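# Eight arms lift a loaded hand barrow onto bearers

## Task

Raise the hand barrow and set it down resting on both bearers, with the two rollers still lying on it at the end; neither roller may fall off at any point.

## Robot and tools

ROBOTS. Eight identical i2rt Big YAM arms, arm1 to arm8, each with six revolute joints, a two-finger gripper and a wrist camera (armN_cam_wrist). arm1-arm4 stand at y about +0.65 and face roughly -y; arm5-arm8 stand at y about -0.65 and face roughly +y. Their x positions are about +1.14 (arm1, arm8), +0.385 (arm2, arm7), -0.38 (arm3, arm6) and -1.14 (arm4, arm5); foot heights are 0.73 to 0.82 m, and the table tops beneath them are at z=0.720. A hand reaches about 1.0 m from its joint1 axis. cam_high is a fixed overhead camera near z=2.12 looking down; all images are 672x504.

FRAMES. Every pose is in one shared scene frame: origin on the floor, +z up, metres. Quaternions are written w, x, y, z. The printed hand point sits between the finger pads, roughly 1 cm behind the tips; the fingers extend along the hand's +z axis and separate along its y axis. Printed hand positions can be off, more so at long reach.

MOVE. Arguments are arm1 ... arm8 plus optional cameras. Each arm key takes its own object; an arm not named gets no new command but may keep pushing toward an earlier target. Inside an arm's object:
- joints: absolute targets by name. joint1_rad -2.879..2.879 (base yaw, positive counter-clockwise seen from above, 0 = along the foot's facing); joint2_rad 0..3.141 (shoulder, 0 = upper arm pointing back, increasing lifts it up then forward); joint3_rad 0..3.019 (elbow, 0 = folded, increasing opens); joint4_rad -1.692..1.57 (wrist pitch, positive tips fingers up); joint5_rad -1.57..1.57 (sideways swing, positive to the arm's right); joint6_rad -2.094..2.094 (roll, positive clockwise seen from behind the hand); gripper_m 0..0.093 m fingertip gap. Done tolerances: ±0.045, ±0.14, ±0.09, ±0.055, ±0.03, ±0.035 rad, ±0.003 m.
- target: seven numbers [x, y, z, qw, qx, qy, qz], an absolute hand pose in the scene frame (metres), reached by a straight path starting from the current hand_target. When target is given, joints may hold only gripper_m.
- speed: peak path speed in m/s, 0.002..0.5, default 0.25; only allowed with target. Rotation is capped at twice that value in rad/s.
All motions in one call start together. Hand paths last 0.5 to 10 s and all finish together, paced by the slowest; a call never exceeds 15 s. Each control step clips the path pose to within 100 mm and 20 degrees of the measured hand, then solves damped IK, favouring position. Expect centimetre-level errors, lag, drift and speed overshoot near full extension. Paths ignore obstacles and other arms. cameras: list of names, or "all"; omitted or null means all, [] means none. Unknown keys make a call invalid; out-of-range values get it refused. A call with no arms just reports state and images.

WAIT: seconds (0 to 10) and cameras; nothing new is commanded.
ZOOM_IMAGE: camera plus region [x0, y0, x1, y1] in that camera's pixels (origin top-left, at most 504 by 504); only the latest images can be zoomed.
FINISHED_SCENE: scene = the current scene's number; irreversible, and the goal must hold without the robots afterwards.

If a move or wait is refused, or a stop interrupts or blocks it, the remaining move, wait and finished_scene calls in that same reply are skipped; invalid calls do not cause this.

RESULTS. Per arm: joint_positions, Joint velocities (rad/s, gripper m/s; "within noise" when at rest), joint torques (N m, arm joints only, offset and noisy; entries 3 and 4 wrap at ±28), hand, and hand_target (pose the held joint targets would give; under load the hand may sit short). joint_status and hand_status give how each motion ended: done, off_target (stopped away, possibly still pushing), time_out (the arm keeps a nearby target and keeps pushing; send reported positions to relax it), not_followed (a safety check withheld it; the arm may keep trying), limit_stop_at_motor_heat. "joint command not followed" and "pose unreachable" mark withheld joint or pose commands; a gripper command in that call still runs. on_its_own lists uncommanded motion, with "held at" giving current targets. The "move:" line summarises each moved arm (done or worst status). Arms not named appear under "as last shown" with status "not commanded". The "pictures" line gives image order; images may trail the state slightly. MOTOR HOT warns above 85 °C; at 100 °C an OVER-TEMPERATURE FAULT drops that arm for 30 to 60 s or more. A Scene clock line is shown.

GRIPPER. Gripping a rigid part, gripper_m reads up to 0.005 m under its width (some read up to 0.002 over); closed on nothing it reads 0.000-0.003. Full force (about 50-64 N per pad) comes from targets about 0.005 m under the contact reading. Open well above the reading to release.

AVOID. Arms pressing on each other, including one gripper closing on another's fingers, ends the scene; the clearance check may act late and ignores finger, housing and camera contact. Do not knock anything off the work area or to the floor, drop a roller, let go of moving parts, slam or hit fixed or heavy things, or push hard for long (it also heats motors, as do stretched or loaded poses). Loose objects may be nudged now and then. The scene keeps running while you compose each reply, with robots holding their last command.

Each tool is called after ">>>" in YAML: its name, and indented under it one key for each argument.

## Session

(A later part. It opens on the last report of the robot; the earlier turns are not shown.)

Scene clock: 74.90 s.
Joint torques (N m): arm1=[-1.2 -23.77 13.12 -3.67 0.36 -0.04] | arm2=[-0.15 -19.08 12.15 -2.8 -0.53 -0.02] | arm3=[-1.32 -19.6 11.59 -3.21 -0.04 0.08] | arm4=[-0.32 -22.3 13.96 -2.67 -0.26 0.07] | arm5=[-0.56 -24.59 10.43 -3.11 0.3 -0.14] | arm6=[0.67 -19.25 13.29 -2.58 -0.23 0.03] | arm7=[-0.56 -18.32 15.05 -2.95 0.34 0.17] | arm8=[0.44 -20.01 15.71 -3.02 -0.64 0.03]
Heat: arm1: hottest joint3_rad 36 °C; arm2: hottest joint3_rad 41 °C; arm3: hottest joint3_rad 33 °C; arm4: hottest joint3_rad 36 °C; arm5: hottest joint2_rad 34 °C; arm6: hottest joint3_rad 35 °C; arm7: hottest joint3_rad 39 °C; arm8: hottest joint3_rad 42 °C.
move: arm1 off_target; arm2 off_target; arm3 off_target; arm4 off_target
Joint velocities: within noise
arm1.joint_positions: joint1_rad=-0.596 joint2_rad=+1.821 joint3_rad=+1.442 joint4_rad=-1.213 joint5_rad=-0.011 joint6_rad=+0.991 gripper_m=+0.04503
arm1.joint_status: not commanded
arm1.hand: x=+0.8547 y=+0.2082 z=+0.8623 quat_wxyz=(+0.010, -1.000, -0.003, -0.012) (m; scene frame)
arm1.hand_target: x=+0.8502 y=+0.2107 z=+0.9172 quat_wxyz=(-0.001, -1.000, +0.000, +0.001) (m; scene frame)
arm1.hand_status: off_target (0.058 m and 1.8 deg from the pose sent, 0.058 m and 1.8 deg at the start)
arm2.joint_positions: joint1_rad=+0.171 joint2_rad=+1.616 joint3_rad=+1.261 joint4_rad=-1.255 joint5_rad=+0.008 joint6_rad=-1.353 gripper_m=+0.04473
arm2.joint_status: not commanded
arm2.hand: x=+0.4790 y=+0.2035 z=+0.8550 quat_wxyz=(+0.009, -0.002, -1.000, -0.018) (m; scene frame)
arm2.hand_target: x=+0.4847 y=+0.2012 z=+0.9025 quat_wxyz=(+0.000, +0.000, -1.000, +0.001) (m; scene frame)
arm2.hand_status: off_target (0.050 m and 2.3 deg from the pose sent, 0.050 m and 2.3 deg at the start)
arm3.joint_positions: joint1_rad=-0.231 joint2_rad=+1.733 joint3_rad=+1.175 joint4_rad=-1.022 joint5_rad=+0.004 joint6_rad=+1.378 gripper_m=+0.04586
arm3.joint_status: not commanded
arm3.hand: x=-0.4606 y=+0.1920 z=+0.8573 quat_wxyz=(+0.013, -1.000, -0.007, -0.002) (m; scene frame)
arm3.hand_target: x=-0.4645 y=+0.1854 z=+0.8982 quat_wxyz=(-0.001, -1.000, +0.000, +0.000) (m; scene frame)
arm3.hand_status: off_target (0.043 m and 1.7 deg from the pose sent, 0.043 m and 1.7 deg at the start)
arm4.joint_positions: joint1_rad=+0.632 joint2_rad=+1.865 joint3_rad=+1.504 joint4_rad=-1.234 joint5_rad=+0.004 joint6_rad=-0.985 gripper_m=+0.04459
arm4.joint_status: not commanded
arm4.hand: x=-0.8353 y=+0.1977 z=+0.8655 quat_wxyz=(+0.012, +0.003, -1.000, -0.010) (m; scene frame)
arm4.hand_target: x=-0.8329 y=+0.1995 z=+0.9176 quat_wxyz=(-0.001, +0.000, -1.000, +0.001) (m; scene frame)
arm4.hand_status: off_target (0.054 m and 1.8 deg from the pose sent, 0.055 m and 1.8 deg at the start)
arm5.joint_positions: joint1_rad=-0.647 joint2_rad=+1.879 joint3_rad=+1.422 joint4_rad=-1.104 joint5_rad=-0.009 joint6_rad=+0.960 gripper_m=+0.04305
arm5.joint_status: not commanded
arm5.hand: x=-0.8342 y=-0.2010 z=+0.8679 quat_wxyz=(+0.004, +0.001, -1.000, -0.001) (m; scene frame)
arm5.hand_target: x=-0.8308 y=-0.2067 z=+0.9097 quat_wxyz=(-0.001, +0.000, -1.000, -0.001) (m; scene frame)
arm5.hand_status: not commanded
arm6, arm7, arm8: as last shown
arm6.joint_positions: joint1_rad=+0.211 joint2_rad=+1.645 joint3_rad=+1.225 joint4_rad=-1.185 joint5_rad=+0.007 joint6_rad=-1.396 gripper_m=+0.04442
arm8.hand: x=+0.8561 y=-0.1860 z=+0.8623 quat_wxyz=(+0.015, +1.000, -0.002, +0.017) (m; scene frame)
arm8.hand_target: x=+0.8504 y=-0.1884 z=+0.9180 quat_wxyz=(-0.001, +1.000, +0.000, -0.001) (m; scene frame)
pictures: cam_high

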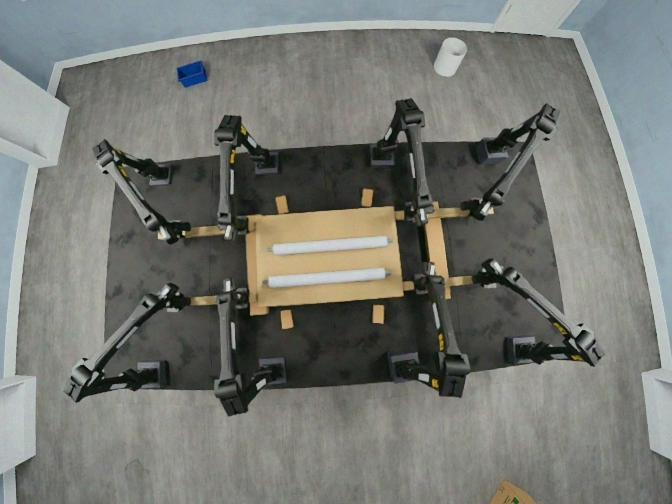

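>>> move:
  arm1: {"target": [0.7232, 0.2107, 0.9185, 0, 1, 0, 0], "speed": 0.08}
  arm8: {"target": [0.7234, -0.1884, 0.919, 0, 1, 0, 0], "speed": 0.08}
  arm2: {"target": [0.3577, 0.2012, 0.9035, 0, 0, 1, 0], "speed": 0.08}
  arm7: {"target": [0.3579, -0.1715, 0.9054, 0, 0, 1, 0], "speed": 0.08}
  arm3: {"target": [-0.5915, 0.1854, 0.8987, 0, 1, 0, 0], "speed": 0.08}
  arm6: {"target": [-0.5916, -0.1939, 0.8954, 0, 1, 0, 0], "speed": 0.08}
  arm4: {"target": [-0.9599, 0.1995, 0.918, 0, 0, 1, 0], "speed": 0.08}
  arm5: {"target": [-0.9578, -0.2067, 0.9102, 0, 0, 1, 0], "speed": 0.08}
  cameras: ["cam_high", "arm2_cam_wrist", "arm7_cam_wrist", "arm3_cam_wrist", "arm6_cam_wrist"]

>>> zoom_image:
  camera: "cam_high"
  region: [150, 170, 510, 330]

Scene clock: 81.93 s.
Joint torques (N m): arm1=[-1.55 -23.71 14.05 -2.4 0.39 -0.11] | arm2=[-1.61 -18.14 9.89 -1.54 -0.53 -0.15] | arm3=[-1.79 -17.32 12 -2.13 -0.13 0] | arm4=[-1.55 -20.25 9.78 -1.01 -0.34 -0.13] | arm5=[0.62 -21.89 7.43 -1.81 0.62 -0.01] | arm6=[1.73 -17.79 13.01 -1.5 -0.17 0.17] | arm7=[0.32 -17.79 12.6 -1.92 0.42 0.31] | arm8=[0.91 -20.01 16.83 -2.33 -0.55 0.12]
Heat: arm1: hottest joint3_rad 38 °C; arm2: hottest joint3_rad 42 °C; arm3: hottest joint3_rad 34 °C; arm4: hottest joint3_rad 37 °C; arm5: hottest joint2_rad 35 °C; arm6: hottest joint3_rad 36 °C; arm7: hottest joint3_rad 40 °C; arm8: hottest joint3_rad 44 °C.
move: arm1 off_target; arm2 off_target; arm3 off_target; arm4 off_target; arm5 off_target; arm6 off_target; arm7 off_target; arm8 off_target
Joint velocities: within noise
arm1.joint_positions: joint1_rad=-0.767 joint2_rad=+1.987 joint3_rad=+1.736 joint4_rad=-1.337 joint5_rad=-0.013 joint6_rad=+0.824 gripper_m=+0.04503
arm1.joint_status: not commanded
arm1.hand: x=+0.7346 y=+0.2102 z=+0.8773 quat_wxyz=(+0.006, -1.000, -0.001, -0.012) (m; scene frame)
arm1.hand_target: x=+0.7242 y=+0.2116 z=+0.9179 quat_wxyz=(-0.001, -1.000, +0.000, +0.001) (m; scene frame)
arm1.hand_status: off_target (0.043 m and 1.6 deg from the pose sent, 0.143 m and 1.8 deg at the start)
arm2.joint_positions: joint1_rad=-0.092 joint2_rad=+1.583 joint3_rad=+1.261 joint4_rad=-1.284 joint5_rad=+0.009 joint6_rad=-1.619 gripper_m=+0.04475
arm2.joint_status: not commanded
arm2.hand: x=+0.3604 y=+0.2015 z=+0.8692 quat_wxyz=(+0.004, -0.001, -1.000, -0.018) (m; scene frame)
arm2.hand_target: x=+0.3579 y=+0.2017 z=+0.9023 quat_wxyz=(+0.000, +0.000, -1.000, +0.000) (m; scene frame)
arm2.hand_status: off_target (0.034 m and 2.1 deg from the pose sent, 0.131 m and 2.3 deg at the start)
arm3.joint_positions: joint1_rad=-0.471 joint2_rad=+1.781 joint3_rad=+1.300 joint4_rad=-1.085 joint5_rad=+0.002 joint6_rad=+1.142 gripper_m=+0.04586
arm3.joint_status: not commanded
arm3.hand: x=-0.5830 y=+0.1931 z=+0.8755 quat_wxyz=(+0.006, -1.000, -0.004, -0.001) (m; scene frame)
arm3.hand_target: x=-0.5913 y=+0.1860 z=+0.8986 quat_wxyz=(-0.001, -1.000, +0.000, +0.001) (m; scene frame)
arm3.hand_status: off_target (0.026 m and 0.9 deg from the pose sent, 0.138 m and 1.7 deg at the start)
arm4.joint_positions: joint1_rad=+0.431 joint2_rad=+1.722 joint3_rad=+1.346 joint4_rad=-1.228 joint5_rad=+0.006 joint6_rad=-1.182 gripper_m=+0.04459
arm4.joint_status: not commanded
arm4.hand: x=-0.9532 y=+0.1968 z=+0.8827 quat_wxyz=(+0.012, +0.001, -1.000, -0.015) (m; scene frame)
arm4.hand_target: x=-0.9597 y=+0.1997 z=+0.9163 quat_wxyz=(+0.000, +0.000, -1.000, +0.000) (m; scene frame)
arm4.hand_status: off_target (0.036 m and 2.2 deg from the pose sent, 0.135 m and 1.8 deg at the start)
arm5.joint_positions: joint1_rad=-0.447 joint2_rad=+1.732 joint3_rad=+1.252 joint4_rad=-1.081 joint5_rad=-0.014 joint6_rad=+1.163 gripper_m=+0.04306
arm5.joint_status: not commanded
arm5.hand: x=-0.9527 y=-0.1990 z=+0.8831 quat_wxyz=(+0.007, -0.001, -1.000, -0.001) (m; scene frame)
arm5.hand_target: x=-0.9575 y=-0.2065 z=+0.9088 quat_wxyz=(+0.000, +0.000, -1.000, +0.000) (m; scene frame)
arm5.hand_status: off_target (0.029 m and 0.9 deg from the pose sent, 0.131 m and 0.4 deg at the start)
arm6.joint_positions: joint1_rad=+0.451 joint2_rad=+1.703 joint3_rad=+1.346 joint4_rad=-1.236 joint5_rad=+0.004 joint6_rad=-1.160 gripper_m=+0.04442
arm6.joint_status: not commanded
arm6.hand: x=-0.5796 y=-0.1986 z=+0.8741 quat_wxyz=(+0.007, +1.000, -0.003, +0.004) (m; scene frame)
arm6.hand_target: x=-0.5913 y=-0.1945 z=+0.8952 quat_wxyz=(+0.000, +1.000, +0.000, -0.001) (m; scene frame)
arm6.hand_status: off_target (0.025 m and 1.0 deg from the pose sent, 0.137 m and 1.7 deg at the start)
arm7.joint_positions: joint1_rad=+0.071 joint2_rad=+1.665 joint3_rad=+1.318 joint4_rad=-1.259 joint5_rad=-0.003 joint6_rad=+1.608 gripper_m=+0.04496
arm7.joint_status: not commanded
arm7.hand: x=+0.3584 y=-0.1757 z=+0.8710 quat_wxyz=(+0.002, +0.010, -1.000, +0.016) (m; scene frame)
arm7.hand_target: x=+0.3579 y=-0.1723 z=+0.9045 quat_wxyz=(+0.000, +0.000, -1.000, -0.001) (m; scene frame)
arm7.hand_status: off_target (0.035 m and 2.2 deg from the pose sent, 0.131 m and 2.1 deg at the start)
arm8.joint_positions: joint1_rad=+0.763 joint2_rad=+2.021 joint3_rad=+1.887 joint4_rad=-1.459 joint5_rad=+0.013 joint6_rad=-0.841 gripper_m=+0.04491
arm8.joint_status: not commanded
arm8.hand: x=+0.7354 y=-0.1872 z=+0.8752 quat_wxyz=(+0.009, +1.000, +0.000, +0.015) (m; scene frame)
arm8.hand_target: x=+0.7248 y=-0.1896 z=+0.9182 quat_wxyz=(-0.001, +1.000, +0.000, -0.001) (m; scene frame)
arm8.hand_status: off_target (0.045 m and 2.1 deg from the pose sent, 0.144 m and 2.7 deg at the start)
pictures: arm2_cam_wrist, arm3_cam_wrist, arm6_cam_wrist, arm7_cam_wrist, cam_high
camera_calibration:
arm2_cam_wrist: T_world_to_cam=[[-0.00224362, -0.999223, -0.0393571, 0.236834], [-0.802897, -0.0216614, 0.595724, -0.22323], [-0.596114, 0.0329363, -0.802224, 1.03147], [0, 0, 0, 1]] pos_world=[0.436175, 0.197841, 0.969776]
arm3_cam_wrist: T_world_to_cam=[[-0.0176237, 0.999723, 0.0156273, -0.216729], [0.81915, 0.00547488, 0.573553, -0.0206154], [0.573308, 0.0229092, -0.81902, 1.17173], [0, 0, 0, 1]] pos_world=[-0.658693, 0.189939, 0.974877]
arm6_cam_wrist: T_world_to_cam=[[0.0273534, 0.999443, -0.0191285, 0.23293], [0.810873, -0.0109938, 0.585119, -0.0390878], [0.584583, -0.0315158, -0.810721, 1.16919], [0, 0, 0, 1]] pos_world=[-0.658163, -0.196382, 0.975211]
arm7_cam_wrist: T_world_to_cam=[[0.0268792, -0.998699, 0.0433285, -0.223447], [-0.810242, 0.00362023, 0.586085, -0.214454], [-0.585479, -0.05086, -0.80909, 1.03232], [0, 0, 0, 1]] pos_world=[0.43665, -0.169876, 0.970612]

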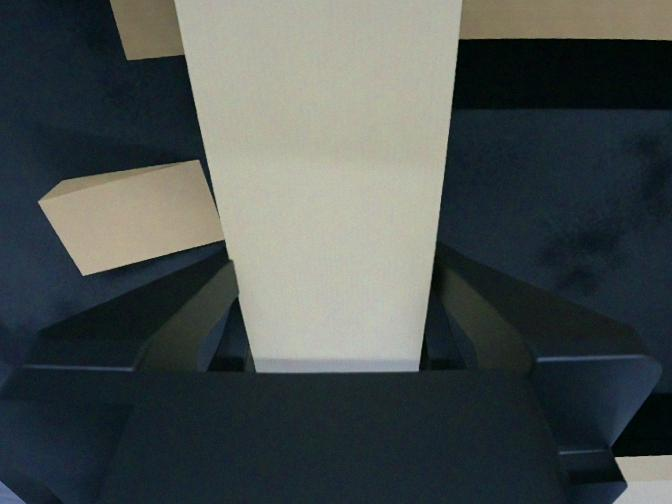

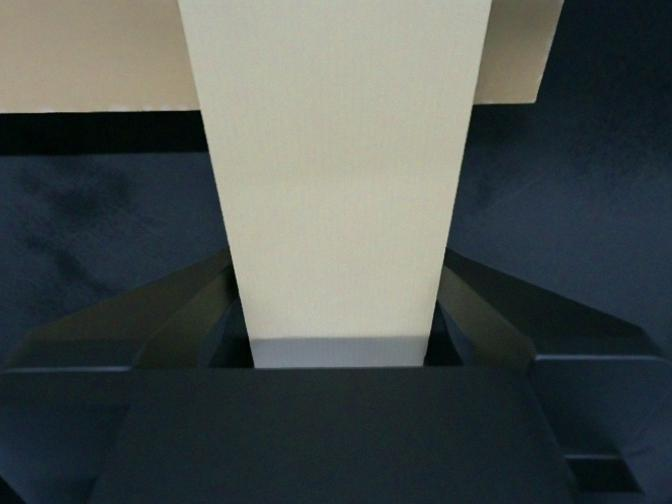

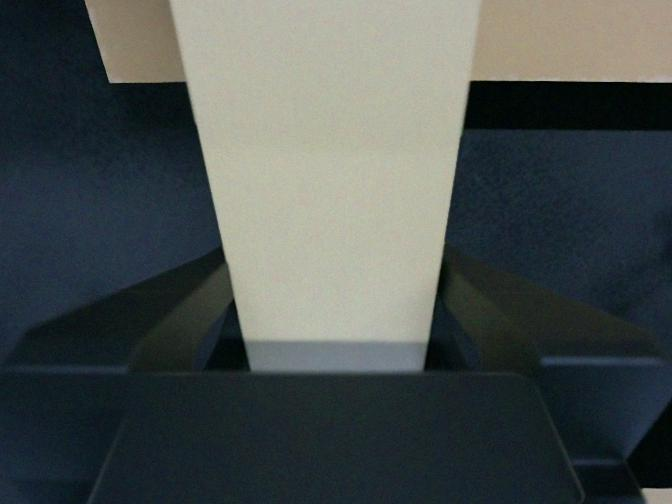

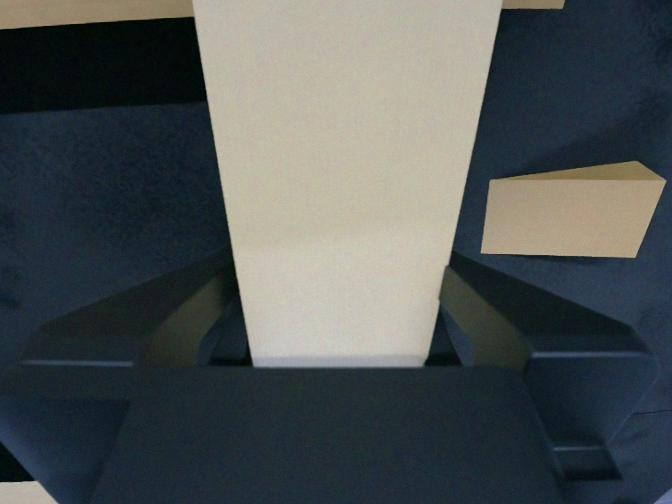

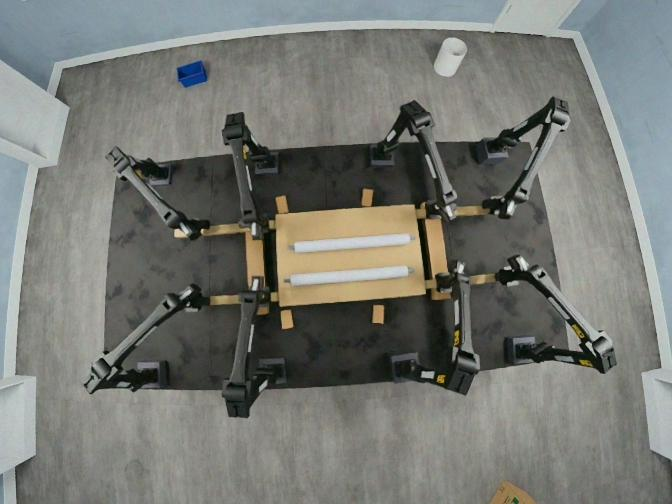

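Scaled by 1.400 from the camera's 672x504 image, which has a finer 960x720 frame.

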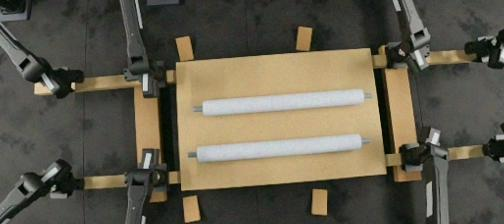

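>>> move:
  arm1: {"target": [0.7242, 0.2116, 0.847, 0, 1, 0, 0], "speed": 0.035}
  arm8: {"target": [0.7248, -0.1896, 0.849, 0, 1, 0, 0], "speed": 0.035}
  arm2: {"target": [0.3579, 0.2017, 0.838, 0, 0, 1, 0], "speed": 0.035}
  arm7: {"target": [0.3579, -0.1723, 0.841, 0, 0, 1, 0], "speed": 0.035}
  arm3: {"target": [-0.5913, 0.186, 0.838, 0, 1, 0, 0], "speed": 0.035}
  arm6: {"target": [-0.5913, -0.1945, 0.837, 0, 1, 0, 0], "speed": 0.035}
  arm4: {"target": [-0.9597, 0.1997, 0.8514, 0, 0, 1, 0], "speed": 0.035}
  arm5: {"target": [-0.9575, -0.2065, 0.8427, 0, 0, 1, 0], "speed": 0.035}
  cameras: ["cam_high"]

>>> zoom_image:
  camera: "cam_high"
  region: [150, 170, 510, 330]

Scene clock: 92.03 s.
Joint torques (N m): arm1=[-1.2 -21.13 7.38 1.36 0.1 -0.06] | arm2=[-0.85 -14.21 5.59 1.4 -0.5 -0.05] | arm3=[-1.55 -14.86 7.35 0.69 -0.18 0.07] | arm4=[-0.85 -15.79 6.97 0.64 -0.07 -0.02] | arm5=[0.09 -16.56 5.38 0.58 0.43 -0.09] | arm6=[0.97 -15.91 8.39 1.55 -0.18 0.1] | arm7=[-0.26 -14.15 7.94 0.69 0.59 0.23] | arm8=[0.67 -18.43 8.79 0.76 -0.37 0.09]
Heat: arm1: hottest joint3_rad 37 °C; arm2: hottest joint3_rad 43 °C; arm3: hottest joint3_rad 34 °C; arm4: hottest joint3_rad 36 °C; arm5: hottest joint2_rad 36 °C; arm6: hottest joint3_rad 38 °C; arm7: hottest joint3_rad 40 °C; arm8: hottest joint3_rad 44 °C.
move: arm1 done; arm2 done; arm3 off_target; arm4 done; arm5 off_target; arm6 off_target; arm7 done; arm8 done
Joint velocities: within noise
arm1.joint_positions: joint1_rad=-0.769 joint2_rad=+2.003 joint3_rad=+1.701 joint4_rad=-1.266 joint5_rad=-0.005 joint6_rad=+0.817 gripper_m=+0.04503
arm1.joint_status: not commanded
arm1.hand: x=+0.7294 y=+0.2088 z=+0.8547 quat_wxyz=(+0.001, -1.000, -0.003, -0.003) (m; scene frame)
arm1.hand_target: x=+0.7243 y=+0.2116 z=+0.8470 quat_wxyz=(+0.000, -1.000, +0.000, +0.000) (m; scene frame)
arm1.hand_status: done (0.010 m and 0.5 deg from the pose sent, 0.032 m and 1.6 deg at the start)
arm2.joint_positions: joint1_rad=-0.100 joint2_rad=+1.595 joint3_rad=+1.204 joint4_rad=-1.190 joint5_rad=+0.008 joint6_rad=-1.629 gripper_m=+0.04475
arm2.joint_status: not commanded
arm2.hand: x=+0.3568 y=+0.2001 z=+0.8438 quat_wxyz=(+0.004, +0.000, -1.000, -0.005) (m; scene frame)
arm2.hand_target: x=+0.3580 y=+0.2017 z=+0.8381 quat_wxyz=(+0.000, +0.000, -1.000, +0.000) (m; scene frame)
arm2.hand_status: done (0.006 m and 0.7 deg from the pose sent, 0.031 m and 2.1 deg at the start)
arm3.joint_positions: joint1_rad=-0.474 joint2_rad=+1.825 joint3_rad=+1.283 joint4_rad=-1.017 joint5_rad=+0.003 joint6_rad=+1.134 gripper_m=+0.04586
arm3.joint_status: not commanded
arm3.hand: x=-0.5866 y=+0.1888 z=+0.8483 quat_wxyz=(+0.003, -1.000, -0.007, +0.001) (m; scene frame)
arm3.hand_target: x=-0.5912 y=+0.1862 z=+0.8382 quat_wxyz=(+0.000, -1.000, +0.000, +0.000) (m; scene frame)
arm3.hand_status: off_target (0.012 m and 0.9 deg from the pose sent, 0.039 m and 0.9 deg at the start)
arm4.joint_positions: joint1_rad=+0.422 joint2_rad=+1.729 joint3_rad=+1.275 joint4_rad=-1.109 joint5_rad=-0.002 joint6_rad=-1.193 gripper_m=+0.04459
arm4.joint_status: not commanded
arm4.hand: x=-0.9556 y=+0.1950 z=+0.8545 quat_wxyz=(+0.000, +0.002, -1.000, +0.002) (m; scene frame)
arm4.hand_target: x=-0.9597 y=+0.1996 z=+0.8515 quat_wxyz=(+0.000, +0.000, -1.000, +0.000) (m; scene frame)
arm4.hand_status: done (0.007 m and 0.4 deg from the pose sent, 0.032 m and 2.2 deg at the start)
arm5.joint_positions: joint1_rad=-0.439 joint2_rad=+1.755 joint3_rad=+1.195 joint4_rad=-0.979 joint5_rad=-0.009 joint6_rad=+1.170 gripper_m=+0.04306
arm5.joint_status: not commanded
arm5.hand: x=-0.9561 y=-0.1992 z=+0.8540 quat_wxyz=(+0.001, +0.000, -1.000, -0.011) (m; scene frame)
arm5.hand_target: x=-0.9576 y=-0.2066 z=+0.8430 quat_wxyz=(+0.000, +0.000, -1.000, +0.000) (m; scene frame)
arm5.hand_status: off_target (0.014 m and 1.3 deg from the pose sent, 0.041 m and 0.9 deg at the start)
arm6.joint_positions: joint1_rad=+0.459 joint2_rad=+1.734 joint3_rad=+1.310 joint4_rad=-1.166 joint5_rad=+0.005 joint6_rad=-1.153 gripper_m=+0.04442
arm6.joint_status: not commanded
arm6.hand: x=-0.5840 y=-0.1978 z=+0.8467 quat_wxyz=(+0.006, +1.000, -0.002, +0.003) (m; scene frame)
arm6.hand_target: x=-0.5912 y=-0.1948 z=+0.8373 quat_wxyz=(+0.000, +1.000, +0.000, +0.000) (m; scene frame)
arm6.hand_status: off_target (0.013 m and 0.8 deg from the pose sent, 0.039 m and 1.0 deg at the start)
arm7.joint_positions: joint1_rad=+0.077 joint2_rad=+1.679 joint3_rad=+1.267 joint4_rad=-1.169 joint5_rad=-0.007 joint6_rad=+1.616 gripper_m=+0.04496
arm7.joint_status: not commanded
arm7.hand: x=+0.3545 y=-0.1736 z=+0.8463 quat_wxyz=(+0.005, +0.009, -1.000, +0.004) (m; scene frame)
arm7.hand_target: x=+0.3578 y=-0.1723 z=+0.8411 quat_wxyz=(+0.000, +0.000, -1.000, +0.000) (m; scene frame)
arm7.hand_status: done (0.006 m and 1.2 deg from the pose sent, 0.030 m and 2.2 deg at the start)
arm8.joint_positions: joint1_rad=+0.766 joint2_rad=+2.031 joint3_rad=+1.841 joint4_rad=-1.378 joint5_rad=+0.008 joint6_rad=-0.839 gripper_m=+0.04491
arm8.joint_status: not commanded
arm8.hand: x=+0.7295 y=-0.1851 z=+0.8517 quat_wxyz=(+0.002, +1.000, +0.000, +0.005) (m; scene frame)
arm8.hand_target: x=+0.7247 y=-0.1897 z=+0.8490 quat_wxyz=(+0.000, +1.000, +0.000, +0.000) (m; scene frame)
arm8.hand_status: done (0.007 m and 0.6 deg from the pose sent, 0.028 m and 2.1 deg at the start)
pictures: cam_high

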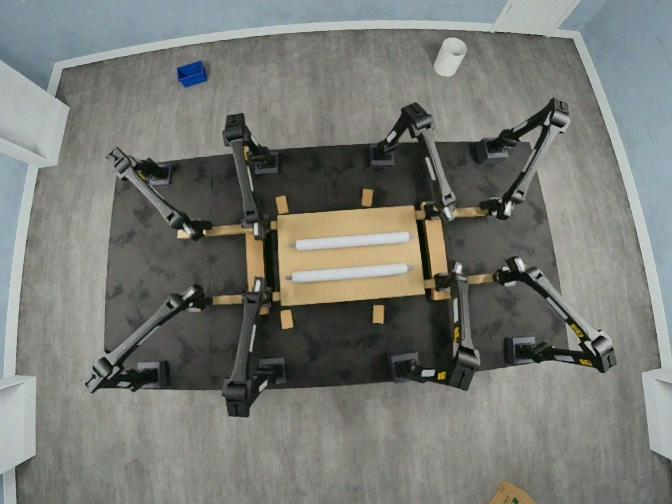

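Scaled by 1.400 from the camera's 672x504 image, which has a finer 960x720 frame.

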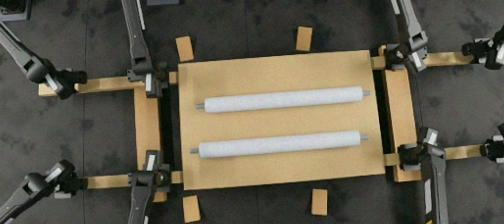

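>>> move:
  arm1: {"joints":{"gripper_m":0.085}}
  arm2: {"joints":{"gripper_m":0.085}}
  arm3: {"joints":{"gripper_m":0.085}}
  arm4: {"joints":{"gripper_m":0.085}}
  arm5: {"joints":{"gripper_m":0.085}}
  arm6: {"joints":{"gripper_m":0.085}}
  arm7: {"joints":{"gripper_m":0.085}}
  arm8: {"joints":{"gripper_m":0.085}}
  cameras: ["cam_high"]

Scene clock: 96.60 s.
Joint torques (N m): arm1=[-1.26 -21.3 8.28 1.02 0.08 -0.08] | arm2=[-1.32 -14.15 6.78 0.88 -0.29 -0.05] | arm3=[-1.61 -15.03 7.35 0.06 -0.12 0.06] | arm4=[-1.03 -15.74 8.2 0.61 -0.06 -0.01] | arm5=[-0.44 -16.32 6.32 0.46 0.1 -0.08] | arm6=[0.97 -16.09 8.65 0.61 -0.18 0.09] | arm7=[-0.26 -14.39 8.5 0.38 0.33 0.22] | arm8=[0.67 -18.43 10.04 0.42 -0.26 0.09]
Heat: arm1: hottest joint3_rad 37 °C; arm2: hottest joint3_rad 42 °C; arm3: hottest joint3_rad 34 °C; arm4: hottest joint3_rad 36 °C; arm5: hottest joint2_rad 36 °C; arm6: hottest joint3_rad 37 °C; arm7: hottest joint3_rad 40 °C; arm8: hottest joint3_rad 44 °C.
move: arm1 done; arm2 done; arm3 done; arm4 done; arm5 done; arm6 done; arm7 done; arm8 done
Joint velocities: within noise
arm1.joint_positions: joint1_rad=-0.769 joint2_rad=+2.003 joint3_rad=+1.689 joint4_rad=-1.259 joint5_rad=-0.005 joint6_rad=+0.818 gripper_m=+0.08488
arm1.joint_status: all done
arm1.hand: x=+0.7310 y=+0.2106 z=+0.8508 quat_wxyz=(+0.003, -1.000, -0.003, -0.004) (m; scene frame)
arm1.hand_target: x=+0.7244 y=+0.2116 z=+0.8471 quat_wxyz=(+0.000, -1.000, +0.000, +0.000) (m; scene frame)
arm1.hand_status: not commanded
arm2.joint_positions: joint1_rad=-0.101 joint2_rad=+1.594 joint3_rad=+1.187 joint4_rad=-1.178 joint5_rad=+0.003 joint6_rad=-1.629 gripper_m=+0.08489
arm2.joint_status: all done
arm2.hand: x=+0.3577 y=+0.2036 z=+0.8382 quat_wxyz=(+0.001, +0.000, -1.000, -0.007) (m; scene frame)
arm2.hand_target: x=+0.3579 y=+0.2017 z=+0.8382 quat_wxyz=(+0.000, +0.000, -1.000, +0.000) (m; scene frame)
arm2.hand_status: not commanded
arm3.joint_positions: joint1_rad=-0.474 joint2_rad=+1.827 joint3_rad=+1.283 joint4_rad=-1.000 joint5_rad=+0.002 joint6_rad=+1.134 gripper_m=+0.08488
arm3.joint_status: all done
arm3.hand: x=-0.5881 y=+0.1850 z=+0.8473 quat_wxyz=(-0.004, -1.000, -0.007, +0.003) (m; scene frame)
arm3.hand_target: x=-0.5912 y=+0.1862 z=+0.8383 quat_wxyz=(+0.000, -1.000, +0.000, +0.000) (m; scene frame)
arm3.hand_status: not commanded
arm4.joint_positions: joint1_rad=+0.422 joint2_rad=+1.729 joint3_rad=+1.261 joint4_rad=-1.109 joint5_rad=-0.003 joint6_rad=-1.193 gripper_m=+0.08485
arm4.joint_status: all done
arm4.hand: x=-0.9579 y=+0.2007 z=+0.8495 quat_wxyz=(+0.003, +0.003, -1.000, -0.004) (m; scene frame)
arm4.hand_target: x=-0.9597 y=+0.1997 z=+0.8514 quat_wxyz=(+0.000, +0.000, -1.000, +0.000) (m; scene frame)
arm4.hand_status: not commanded
arm5.joint_positions: joint1_rad=-0.439 joint2_rad=+1.755 joint3_rad=+1.182 joint4_rad=-0.977 joint5_rad=-0.001 joint6_rad=+1.170 gripper_m=+0.08488
arm5.joint_status: all done
arm5.hand: x=-0.9570 y=-0.2047 z=+0.8499 quat_wxyz=(-0.001, +0.000, -1.000, -0.005) (m; scene frame)
arm5.hand_target: x=-0.9576 y=-0.2067 z=+0.8429 quat_wxyz=(+0.000, +0.000, -1.000, +0.000) (m; scene frame)
arm5.hand_status: not commanded
arm6.joint_positions: joint1_rad=+0.460 joint2_rad=+1.735 joint3_rad=+1.307 joint4_rad=-1.142 joint5_rad=+0.005 joint6_rad=-1.151 gripper_m=+0.08487
arm6.joint_status: all done
arm6.hand: x=-0.5864 y=-0.1937 z=+0.8451 quat_wxyz=(-0.004, +1.000, -0.003, -0.001) (m; scene frame)
arm6.hand_target: x=-0.5911 y=-0.1948 z=+0.8371 quat_wxyz=(+0.000, +1.000, +0.000, +0.000) (m; scene frame)
arm6.hand_status: not commanded
arm7.joint_positions: joint1_rad=+0.077 joint2_rad=+1.679 joint3_rad=+1.260 joint4_rad=-1.161 joint5_rad=+0.000 joint6_rad=+1.617 gripper_m=+0.08486
arm7.joint_status: all done
arm7.hand: x=+0.3559 y=-0.1744 z=+0.8439 quat_wxyz=(+0.001, +0.008, -1.000, +0.003) (m; scene frame)
arm7.hand_target: x=+0.3579 y=-0.1724 z=+0.8411 quat_wxyz=(+0.000, +0.000, -1.000, +0.000) (m; scene frame)
arm7.hand_status: not commanded
arm8.joint_positions: joint1_rad=+0.766 joint2_rad=+2.031 joint3_rad=+1.826 joint4_rad=-1.369 joint5_rad=+0.005 joint6_rad=-0.837 gripper_m=+0.08487
arm8.joint_status: all done
arm8.hand: x=+0.7307 y=-0.1873 z=+0.8466 quat_wxyz=(+0.004, +1.000, +0.000, +0.006) (m; scene frame)
arm8.hand_target: x=+0.7248 y=-0.1897 z=+0.8491 quat_wxyz=(+0.000, +1.000, +0.000, +0.000) (m; scene frame)
arm8.hand_status: not commanded
pictures: cam_high

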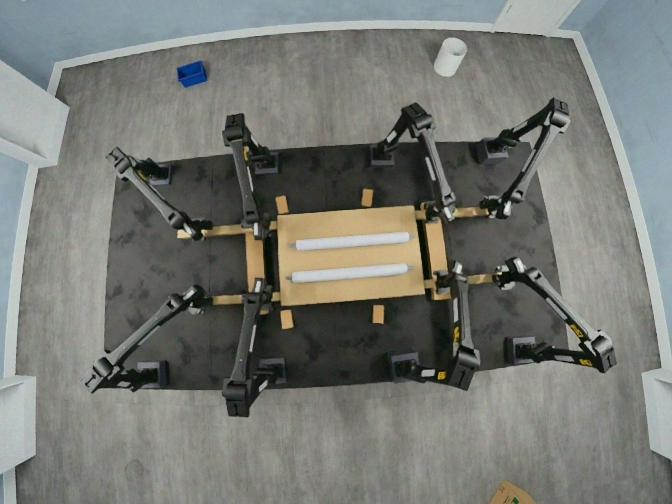

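>>> move:
  arm1: {"target":[0.7260,0.2115,0.99,0,1,0,0]}
  arm2: {"target":[0.3579,0.2022,0.99,0,0,1,0]}
  arm3: {"target":[-0.5905,0.1860,0.99,0,1,0,0]}
  arm4: {"target":[-0.9590,0.2000,0.99,0,0,1,0]}
  arm5: {"target":[-0.9575,-0.2062,0.99,0,0,1,0]}
  arm6: {"target":[-0.5900,-0.1945,0.99,0,1,0,0]}
  arm7: {"target":[0.3575,-0.1730,0.99,0,0,1,0]}
  arm8: {"target":[0.7260,-0.1890,0.99,0,1,0,0]}
  cameras: ["cam_high"]

>>> zoom_image:
  camera: "cam_high"
  region: [150, 170, 510, 330]

Scene clock: 101.60 s.
Joint torques (N m): arm1=[-1.32 -20.66 12.96 -0.06 0.09 -0.06] | arm2=[-0.91 -12.04 12.3 -0.24 -0.27 -0.06] | arm3=[-1.61 -15.74 12.12 -0.53 -0.09 0.08] | arm4=[-0.73 -13.33 14.57 -0.17 -0.06 -0.01] | arm5=[0.26 -14.74 11 -0.14 0.1 -0.06] | arm6=[0.73 -15.27 13.2 -0.27 -0.17 0.08] | arm7=[-0.15 -13.39 14.01 -0.47 0.33 0.22] | arm8=[0.56 -17.67 16.42 -0.28 -0.25 0.06]
Heat: arm1: hottest joint3_rad 37 °C; arm2: hottest joint3_rad 42 °C; arm3: hottest joint3_rad 34 °C; arm4: hottest joint3_rad 36 °C; arm5: hottest joint2_rad 36 °C; arm6: hottest joint3_rad 37 °C; arm7: hottest joint3_rad 40 °C; arm8: hottest joint3_rad 44 °C.
move: arm1 off_target; arm2 off_target; arm3 off_target; arm4 off_target; arm5 off_target; arm6 off_target; arm7 off_target; arm8 off_target
Joint velocities: within noise
arm1.joint_positions: joint1_rad=-0.769 joint2_rad=+1.930 joint3_rad=+1.913 joint4_rad=-1.572 joint5_rad=-0.005 joint6_rad=+0.818 gripper_m=+0.08494
arm1.joint_status: not commanded
arm1.hand: x=+0.7367 y=+0.2163 z=+0.9772 quat_wxyz=(+0.009, -1.000, -0.003, -0.010) (m; scene frame)
arm1.hand_target: x=+0.7265 y=+0.2119 z=+0.9899 quat_wxyz=(+0.000, -1.000, +0.000, +0.000) (m; scene frame)
arm1.hand_status: off_target (0.017 m and 1.5 deg from the pose sent, 0.139 m and 0.6 deg at the start)
arm2.joint_positions: joint1_rad=-0.101 joint2_rad=+1.494 joint3_rad=+1.431 joint4_rad=-1.545 joint5_rad=+0.002 joint6_rad=-1.629 gripper_m=+0.08499
arm2.joint_status: not commanded
arm2.hand: x=+0.3586 y=+0.2171 z=+0.9711 quat_wxyz=(+0.000, +0.000, -1.000, -0.019) (m; scene frame)
arm2.hand_target: x=+0.3580 y=+0.2033 z=+0.9899 quat_wxyz=(+0.000, +0.000, -1.000, +0.000) (m; scene frame)
arm2.hand_status: off_target (0.024 m and 2.2 deg from the pose sent, 0.152 m and 0.8 deg at the start)
arm3.joint_positions: joint1_rad=-0.474 joint2_rad=+1.689 joint3_rad=+1.455 joint4_rad=-1.352 joint5_rad=+0.001 joint6_rad=+1.134 gripper_m=+0.08495
arm3.joint_status: not commanded
arm3.hand: x=-0.5825 y=+0.1967 z=+0.9758 quat_wxyz=(+0.015, -1.000, -0.007, -0.006) (m; scene frame)
arm3.hand_target: x=-0.5902 y=+0.1865 z=+0.9901 quat_wxyz=(+0.000, -1.000, +0.000, +0.000) (m; scene frame)
arm3.hand_status: off_target (0.019 m and 2.0 deg from the pose sent, 0.143 m and 0.9 deg at the start)
arm4.joint_positions: joint1_rad=+0.421 joint2_rad=+1.603 joint3_rad=+1.444 joint4_rad=-1.438 joint5_rad=-0.002 joint6_rad=-1.193 gripper_m=+0.08495
arm4.joint_status: not commanded
arm4.hand: x=-0.9637 y=+0.2142 z=+0.9747 quat_wxyz=(+0.007, +0.002, -1.000, -0.013) (m; scene frame)
arm4.hand_target: x=-0.9594 y=+0.2007 z=+0.9900 quat_wxyz=(+0.000, +0.000, -1.000, +0.001) (m; scene frame)
arm4.hand_status: off_target (0.021 m and 1.7 deg from the pose sent, 0.140 m and 0.7 deg at the start)
arm5.joint_positions: joint1_rad=-0.439 joint2_rad=+1.594 joint3_rad=+1.353 joint4_rad=-1.331 joint5_rad=-0.001 joint6_rad=+1.170 gripper_m=+0.08498
arm5.joint_status: not commanded
arm5.hand: x=-0.9624 y=-0.2171 z=+0.9827 quat_wxyz=(+0.004, +0.000, -1.000, +0.006) (m; scene frame)
arm5.hand_target: x=-0.9578 y=-0.2066 z=+0.9900 quat_wxyz=(+0.000, +0.000, -1.000, +0.000) (m; scene frame)
arm5.hand_status: off_target (0.014 m and 0.8 deg from the pose sent, 0.140 m and 0.5 deg at the start)
arm6.joint_positions: joint1_rad=+0.460 joint2_rad=+1.634 joint3_rad=+1.546 joint4_rad=-1.507 joint5_rad=+0.005 joint6_rad=-1.151 gripper_m=+0.08494
arm6.joint_status: not commanded
arm6.hand: x=-0.5814 y=-0.2039 z=+0.9810 quat_wxyz=(+0.008, +1.000, -0.002, +0.005) (m; scene frame)
arm6.hand_target: x=-0.5898 y=-0.1949 z=+0.9899 quat_wxyz=(+0.000, +1.000, +0.000, +0.000) (m; scene frame)
arm6.hand_status: off_target (0.016 m and 1.1 deg from the pose sent, 0.145 m and 0.5 deg at the start)
arm7.joint_positions: joint1_rad=+0.077 joint2_rad=+1.581 joint3_rad=+1.490 joint4_rad=-1.516 joint5_rad=+0.000 joint6_rad=+1.619 gripper_m=+0.08495
arm7.joint_status: not commanded
arm7.hand: x=+0.3571 y=-0.1865 z=+0.9739 quat_wxyz=(+0.001, +0.007, -1.000, +0.016) (m; scene frame)
arm7.hand_target: x=+0.3575 y=-0.1738 z=+0.9898 quat_wxyz=(+0.000, +0.000, -1.000, +0.000) (m; scene frame)
arm7.hand_status: off_target (0.021 m and 2.0 deg from the pose sent, 0.146 m and 1.0 deg at the start)
arm8.joint_positions: joint1_rad=+0.766 joint2_rad=+1.995 joint3_rad=+2.082 joint4_rad=-1.697 joint5_rad=+0.005 joint6_rad=-0.837 gripper_m=+0.08495
arm8.joint_status: not commanded
arm8.hand: x=+0.7392 y=-0.1964 z=+0.9651 quat_wxyz=(+0.019, +1.000, +0.000, +0.018) (m; scene frame)
arm8.hand_target: x=+0.7271 y=-0.1904 z=+0.9900 quat_wxyz=(-0.003, +1.000, +0.000, -0.003) (m; scene frame)
arm8.hand_status: off_target (0.029 m and 3.0 deg from the pose sent, 0.144 m and 0.8 deg at the start; pose on its path clipped on 6 of 45 steps; a joint's target at an end of its range on 18 of 45 steps)
pictures: cam_high

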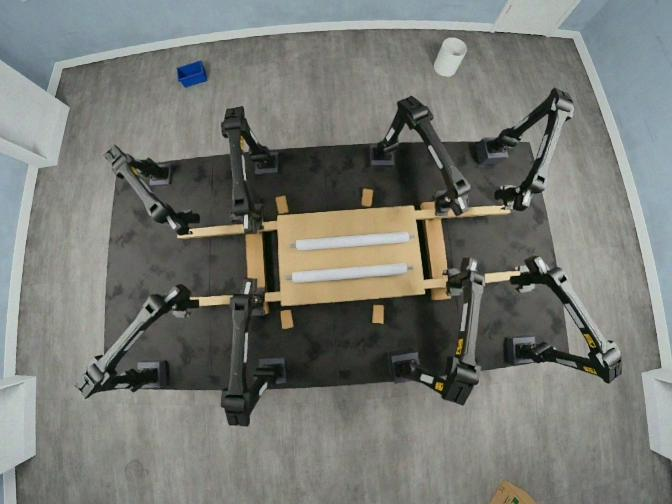

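Scaled by 1.400 from the camera's 672x504 image, which has a finer 960x720 frame.

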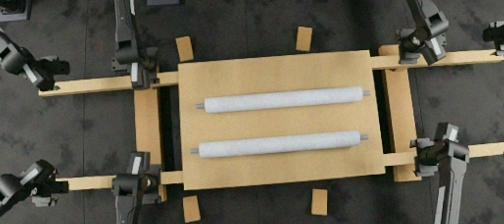

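>>> move:
  cameras: ["arm2_cam_wrist","arm3_cam_wrist","arm6_cam_wrist","arm7_cam_wrist"]

Scene clock: 103.23 s.
Joint torques (N m): arm1=[-1.2 -20.25 13 -0.2 0.09 -0.06] | arm2=[-0.85 -12.28 12.18 -0.2 -0.27 -0.06] | arm3=[-1.49 -15.68 12.15 -0.59 -0.09 0.08] | arm4=[-0.73 -13.33 14.57 -0.14 -0.06 -0.01] | arm5=[0.09 -14.74 11.03 -0.18 0.11 -0.07] | arm6=[0.85 -15.15 13.22 -0.2 -0.18 0.07] | arm7=[-0.21 -13.27 13.93 -0.51 0.32 0.23] | arm8=[0.5 -17.61 16.4 -0.38 -0.25 0.06]
Heat: arm1: hottest joint3_rad 38 °C; arm2: hottest joint3_rad 42 °C; arm3: hottest joint3_rad 34 °C; arm4: hottest joint3_rad 37 °C; arm5: hottest joint2_rad 36 °C; arm6: hottest joint3_rad 37 °C; arm7: hottest joint3_rad 41 °C; arm8: hottest joint3_rad 44 °C.
Joint velocities: within noise
arm1.joint_positions: joint1_rad=-0.769 joint2_rad=+1.930 joint3_rad=+1.913 joint4_rad=-1.572 joint5_rad=-0.005 joint6_rad=+0.818 gripper_m=+0.08494
arm1.joint_status: not commanded
arm1.hand: x=+0.7368 y=+0.2163 z=+0.9772 quat_wxyz=(+0.009, -1.000, -0.003, -0.010) (m; scene frame)
arm1.hand_target: x=+0.7265 y=+0.2119 z=+0.9899 quat_wxyz=(+0.000, -1.000, +0.000, +0.000) (m; scene frame)
arm1.hand_status: off_target (0.017 m and 1.6 deg from the pose sent, 0.139 m and 0.6 deg at the start)
arm2.joint_positions: joint1_rad=-0.101 joint2_rad=+1.494 joint3_rad=+1.431 joint4_rad=-1.545 joint5_rad=+0.002 joint6_rad=-1.629 gripper_m=+0.08499
arm2.joint_status: not commanded
arm2.hand: x=+0.3586 y=+0.2171 z=+0.9711 quat_wxyz=(+0.000, +0.000, -1.000, -0.019) (m; scene frame)
arm2.hand_target: x=+0.3580 y=+0.2032 z=+0.9899 quat_wxyz=(+0.000, +0.000, -1.000, +0.001) (m; scene frame)
arm2.hand_status: off_target (0.024 m and 2.2 deg from the pose sent, 0.152 m and 0.8 deg at the start)
arm3.joint_positions: joint1_rad=-0.474 joint2_rad=+1.689 joint3_rad=+1.455 joint4_rad=-1.352 joint5_rad=+0.001 joint6_rad=+1.134 gripper_m=+0.08495
arm3.joint_status: not commanded
arm3.hand: x=-0.5825 y=+0.1968 z=+0.9758 quat_wxyz=(+0.015, -1.000, -0.007, -0.006) (m; scene frame)
arm3.hand_target: x=-0.5902 y=+0.1865 z=+0.9901 quat_wxyz=(+0.000, -1.000, +0.000, +0.000) (m; scene frame)
arm3.hand_status: off_target (0.020 m and 2.0 deg from the pose sent, 0.143 m and 0.9 deg at the start)
arm4.joint_positions: joint1_rad=+0.421 joint2_rad=+1.603 joint3_rad=+1.444 joint4_rad=-1.438 joint5_rad=-0.002 joint6_rad=-1.193 gripper_m=+0.08495
arm4.joint_status: not commanded
arm4.hand: x=-0.9637 y=+0.2143 z=+0.9747 quat_wxyz=(+0.007, +0.002, -1.000, -0.014) (m; scene frame)
arm4.hand_target: x=-0.9594 y=+0.2007 z=+0.9900 quat_wxyz=(+0.000, +0.000, -1.000, +0.000) (m; scene frame)
arm4.hand_status: off_target (0.021 m and 1.8 deg from the pose sent, 0.140 m and 0.7 deg at the start)
arm5.joint_positions: joint1_rad=-0.439 joint2_rad=+1.594 joint3_rad=+1.353 joint4_rad=-1.331 joint5_rad=-0.001 joint6_rad=+1.170 gripper_m=+0.08498
arm5.joint_status: not commanded
arm5.hand: x=-0.9624 y=-0.2172 z=+0.9827 quat_wxyz=(+0.004, +0.000, -1.000, +0.006) (m; scene frame)
arm5.hand_target: x=-0.9578 y=-0.2065 z=+0.9900 quat_wxyz=(+0.000, +0.000, -1.000, +0.000) (m; scene frame)
arm5.hand_status: off_target (0.014 m and 0.8 deg from the pose sent, 0.140 m and 0.5 deg at the start)
arm6.joint_positions: joint1_rad=+0.460 joint2_rad=+1.634 joint3_rad=+1.546 joint4_rad=-1.507 joint5_rad=+0.005 joint6_rad=-1.151 gripper_m=+0.08494
arm6.joint_status: not commanded
arm6.hand: x=-0.5814 y=-0.2040 z=+0.9810 quat_wxyz=(+0.008, +1.000, -0.002, +0.005) (m; scene frame)
arm6.hand_target: x=-0.5898 y=-0.1949 z=+0.9899 quat_wxyz=(+0.000, +1.000, +0.000, +0.000) (m; scene frame)
arm6.hand_status: off_target (0.016 m and 1.1 deg from the pose sent, 0.145 m and 0.5 deg at the start)
arm7.joint_positions: joint1_rad=+0.077 joint2_rad=+1.581 joint3_rad=+1.490 joint4_rad=-1.516 joint5_rad=+0.000 joint6_rad=+1.619 gripper_m=+0.08495
arm7.joint_status: not commanded
arm7.hand: x=+0.3571 y=-0.1865 z=+0.9739 quat_wxyz=(+0.001, +0.007, -1.000, +0.016) (m; scene frame)
arm7.hand_target: x=+0.3575 y=-0.1737 z=+0.9898 quat_wxyz=(+0.000, +0.000, -1.000, +0.000) (m; scene frame)
arm7.hand_status: off_target (0.021 m and 2.0 deg from the pose sent, 0.146 m and 1.0 deg at the start)
arm8.joint_positions: joint1_rad=+0.766 joint2_rad=+1.995 joint3_rad=+2.082 joint4_rad=-1.697 joint5_rad=+0.005 joint6_rad=-0.837 gripper_m=+0.08495
arm8.joint_status: not commanded
arm8.hand: x=+0.7392 y=-0.1964 z=+0.9651 quat_wxyz=(+0.019, +1.000, +0.000, +0.018) (m; scene frame)
arm8.hand_target: x=+0.7271 y=-0.1904 z=+0.9900 quat_wxyz=(-0.003, +1.000, +0.000, -0.003) (m; scene frame)
arm8.hand_status: off_target (0.029 m and 3.0 deg from the pose sent, 0.144 m and 0.8 deg at the start; pose on its path clipped on 6 of 45 steps; a joint's target at an end of its range on 18 of 45 steps)
pictures: arm2_cam_wrist, arm3_cam_wrist, arm6_cam_wrist, arm7_cam_wrist
camera_calibration:
arm2_cam_wrist: T_world_to_cam=[[-0.00106268, -0.999158, -0.0410144, 0.257692], [-0.806946, -0.0233673, 0.590163, -0.277905], [-0.590625, 0.0337235, -0.806241, 1.1133], [0, 0, 0, 1]] pos_world=[0.433562, 0.213437, 1.07217]
arm3_cam_wrist: T_world_to_cam=[[-0.0227228, 0.999204, 0.0327944, -0.2416], [0.813586, -0.000581615, 0.581444, -0.0883459], [0.581, 0.0398931, -0.812925, 1.24866], [0, 0, 0, 1]] pos_world=[-0.659086, 0.191543, 1.07436]
arm6_cam_wrist: T_world_to_cam=[[0.0270167, 0.999412, -0.0210922, 0.242217], [0.809755, -0.00950788, 0.586691, -0.102287], [0.586145, -0.03293, -0.809536, 1.25626], [0, 0, 0, 1]] pos_world=[-0.660067, -0.201679, 1.08211]
arm7_cam_wrist: T_world_to_cam=[[0.021536, -0.998832, 0.0432547, -0.236694], [-0.812221, 0.00774742, 0.583298, -0.271652], [-0.582952, -0.0476942, -0.811106, 1.11604], [0, 0, 0, 1]] pos_world=[0.435053, -0.181085, 1.07392]

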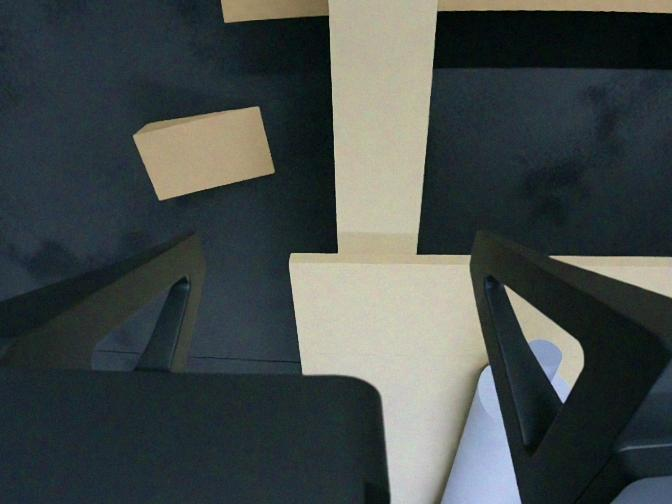

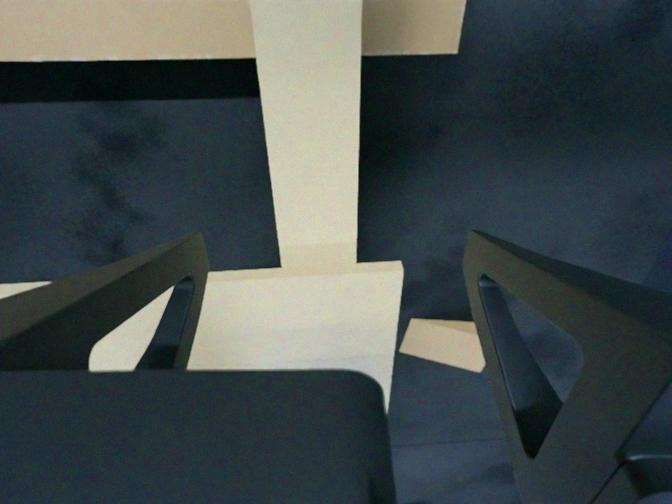

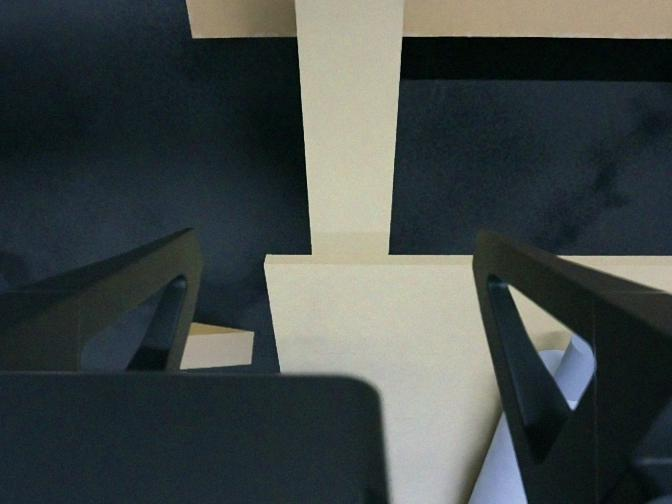

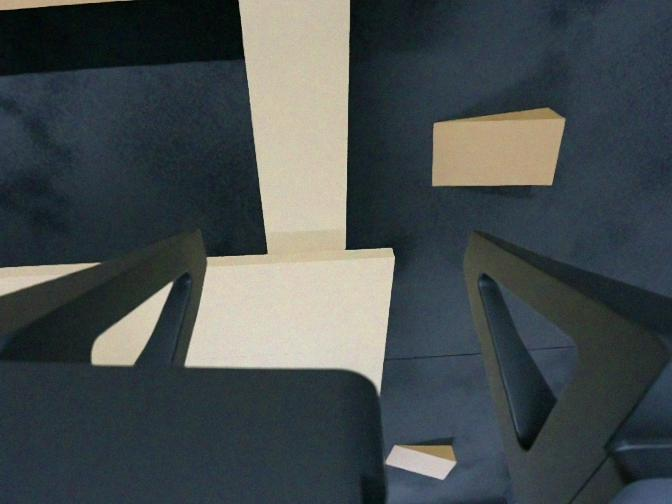

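>>> finished_scene:
  scene: 2

The scene is finished: the task was done.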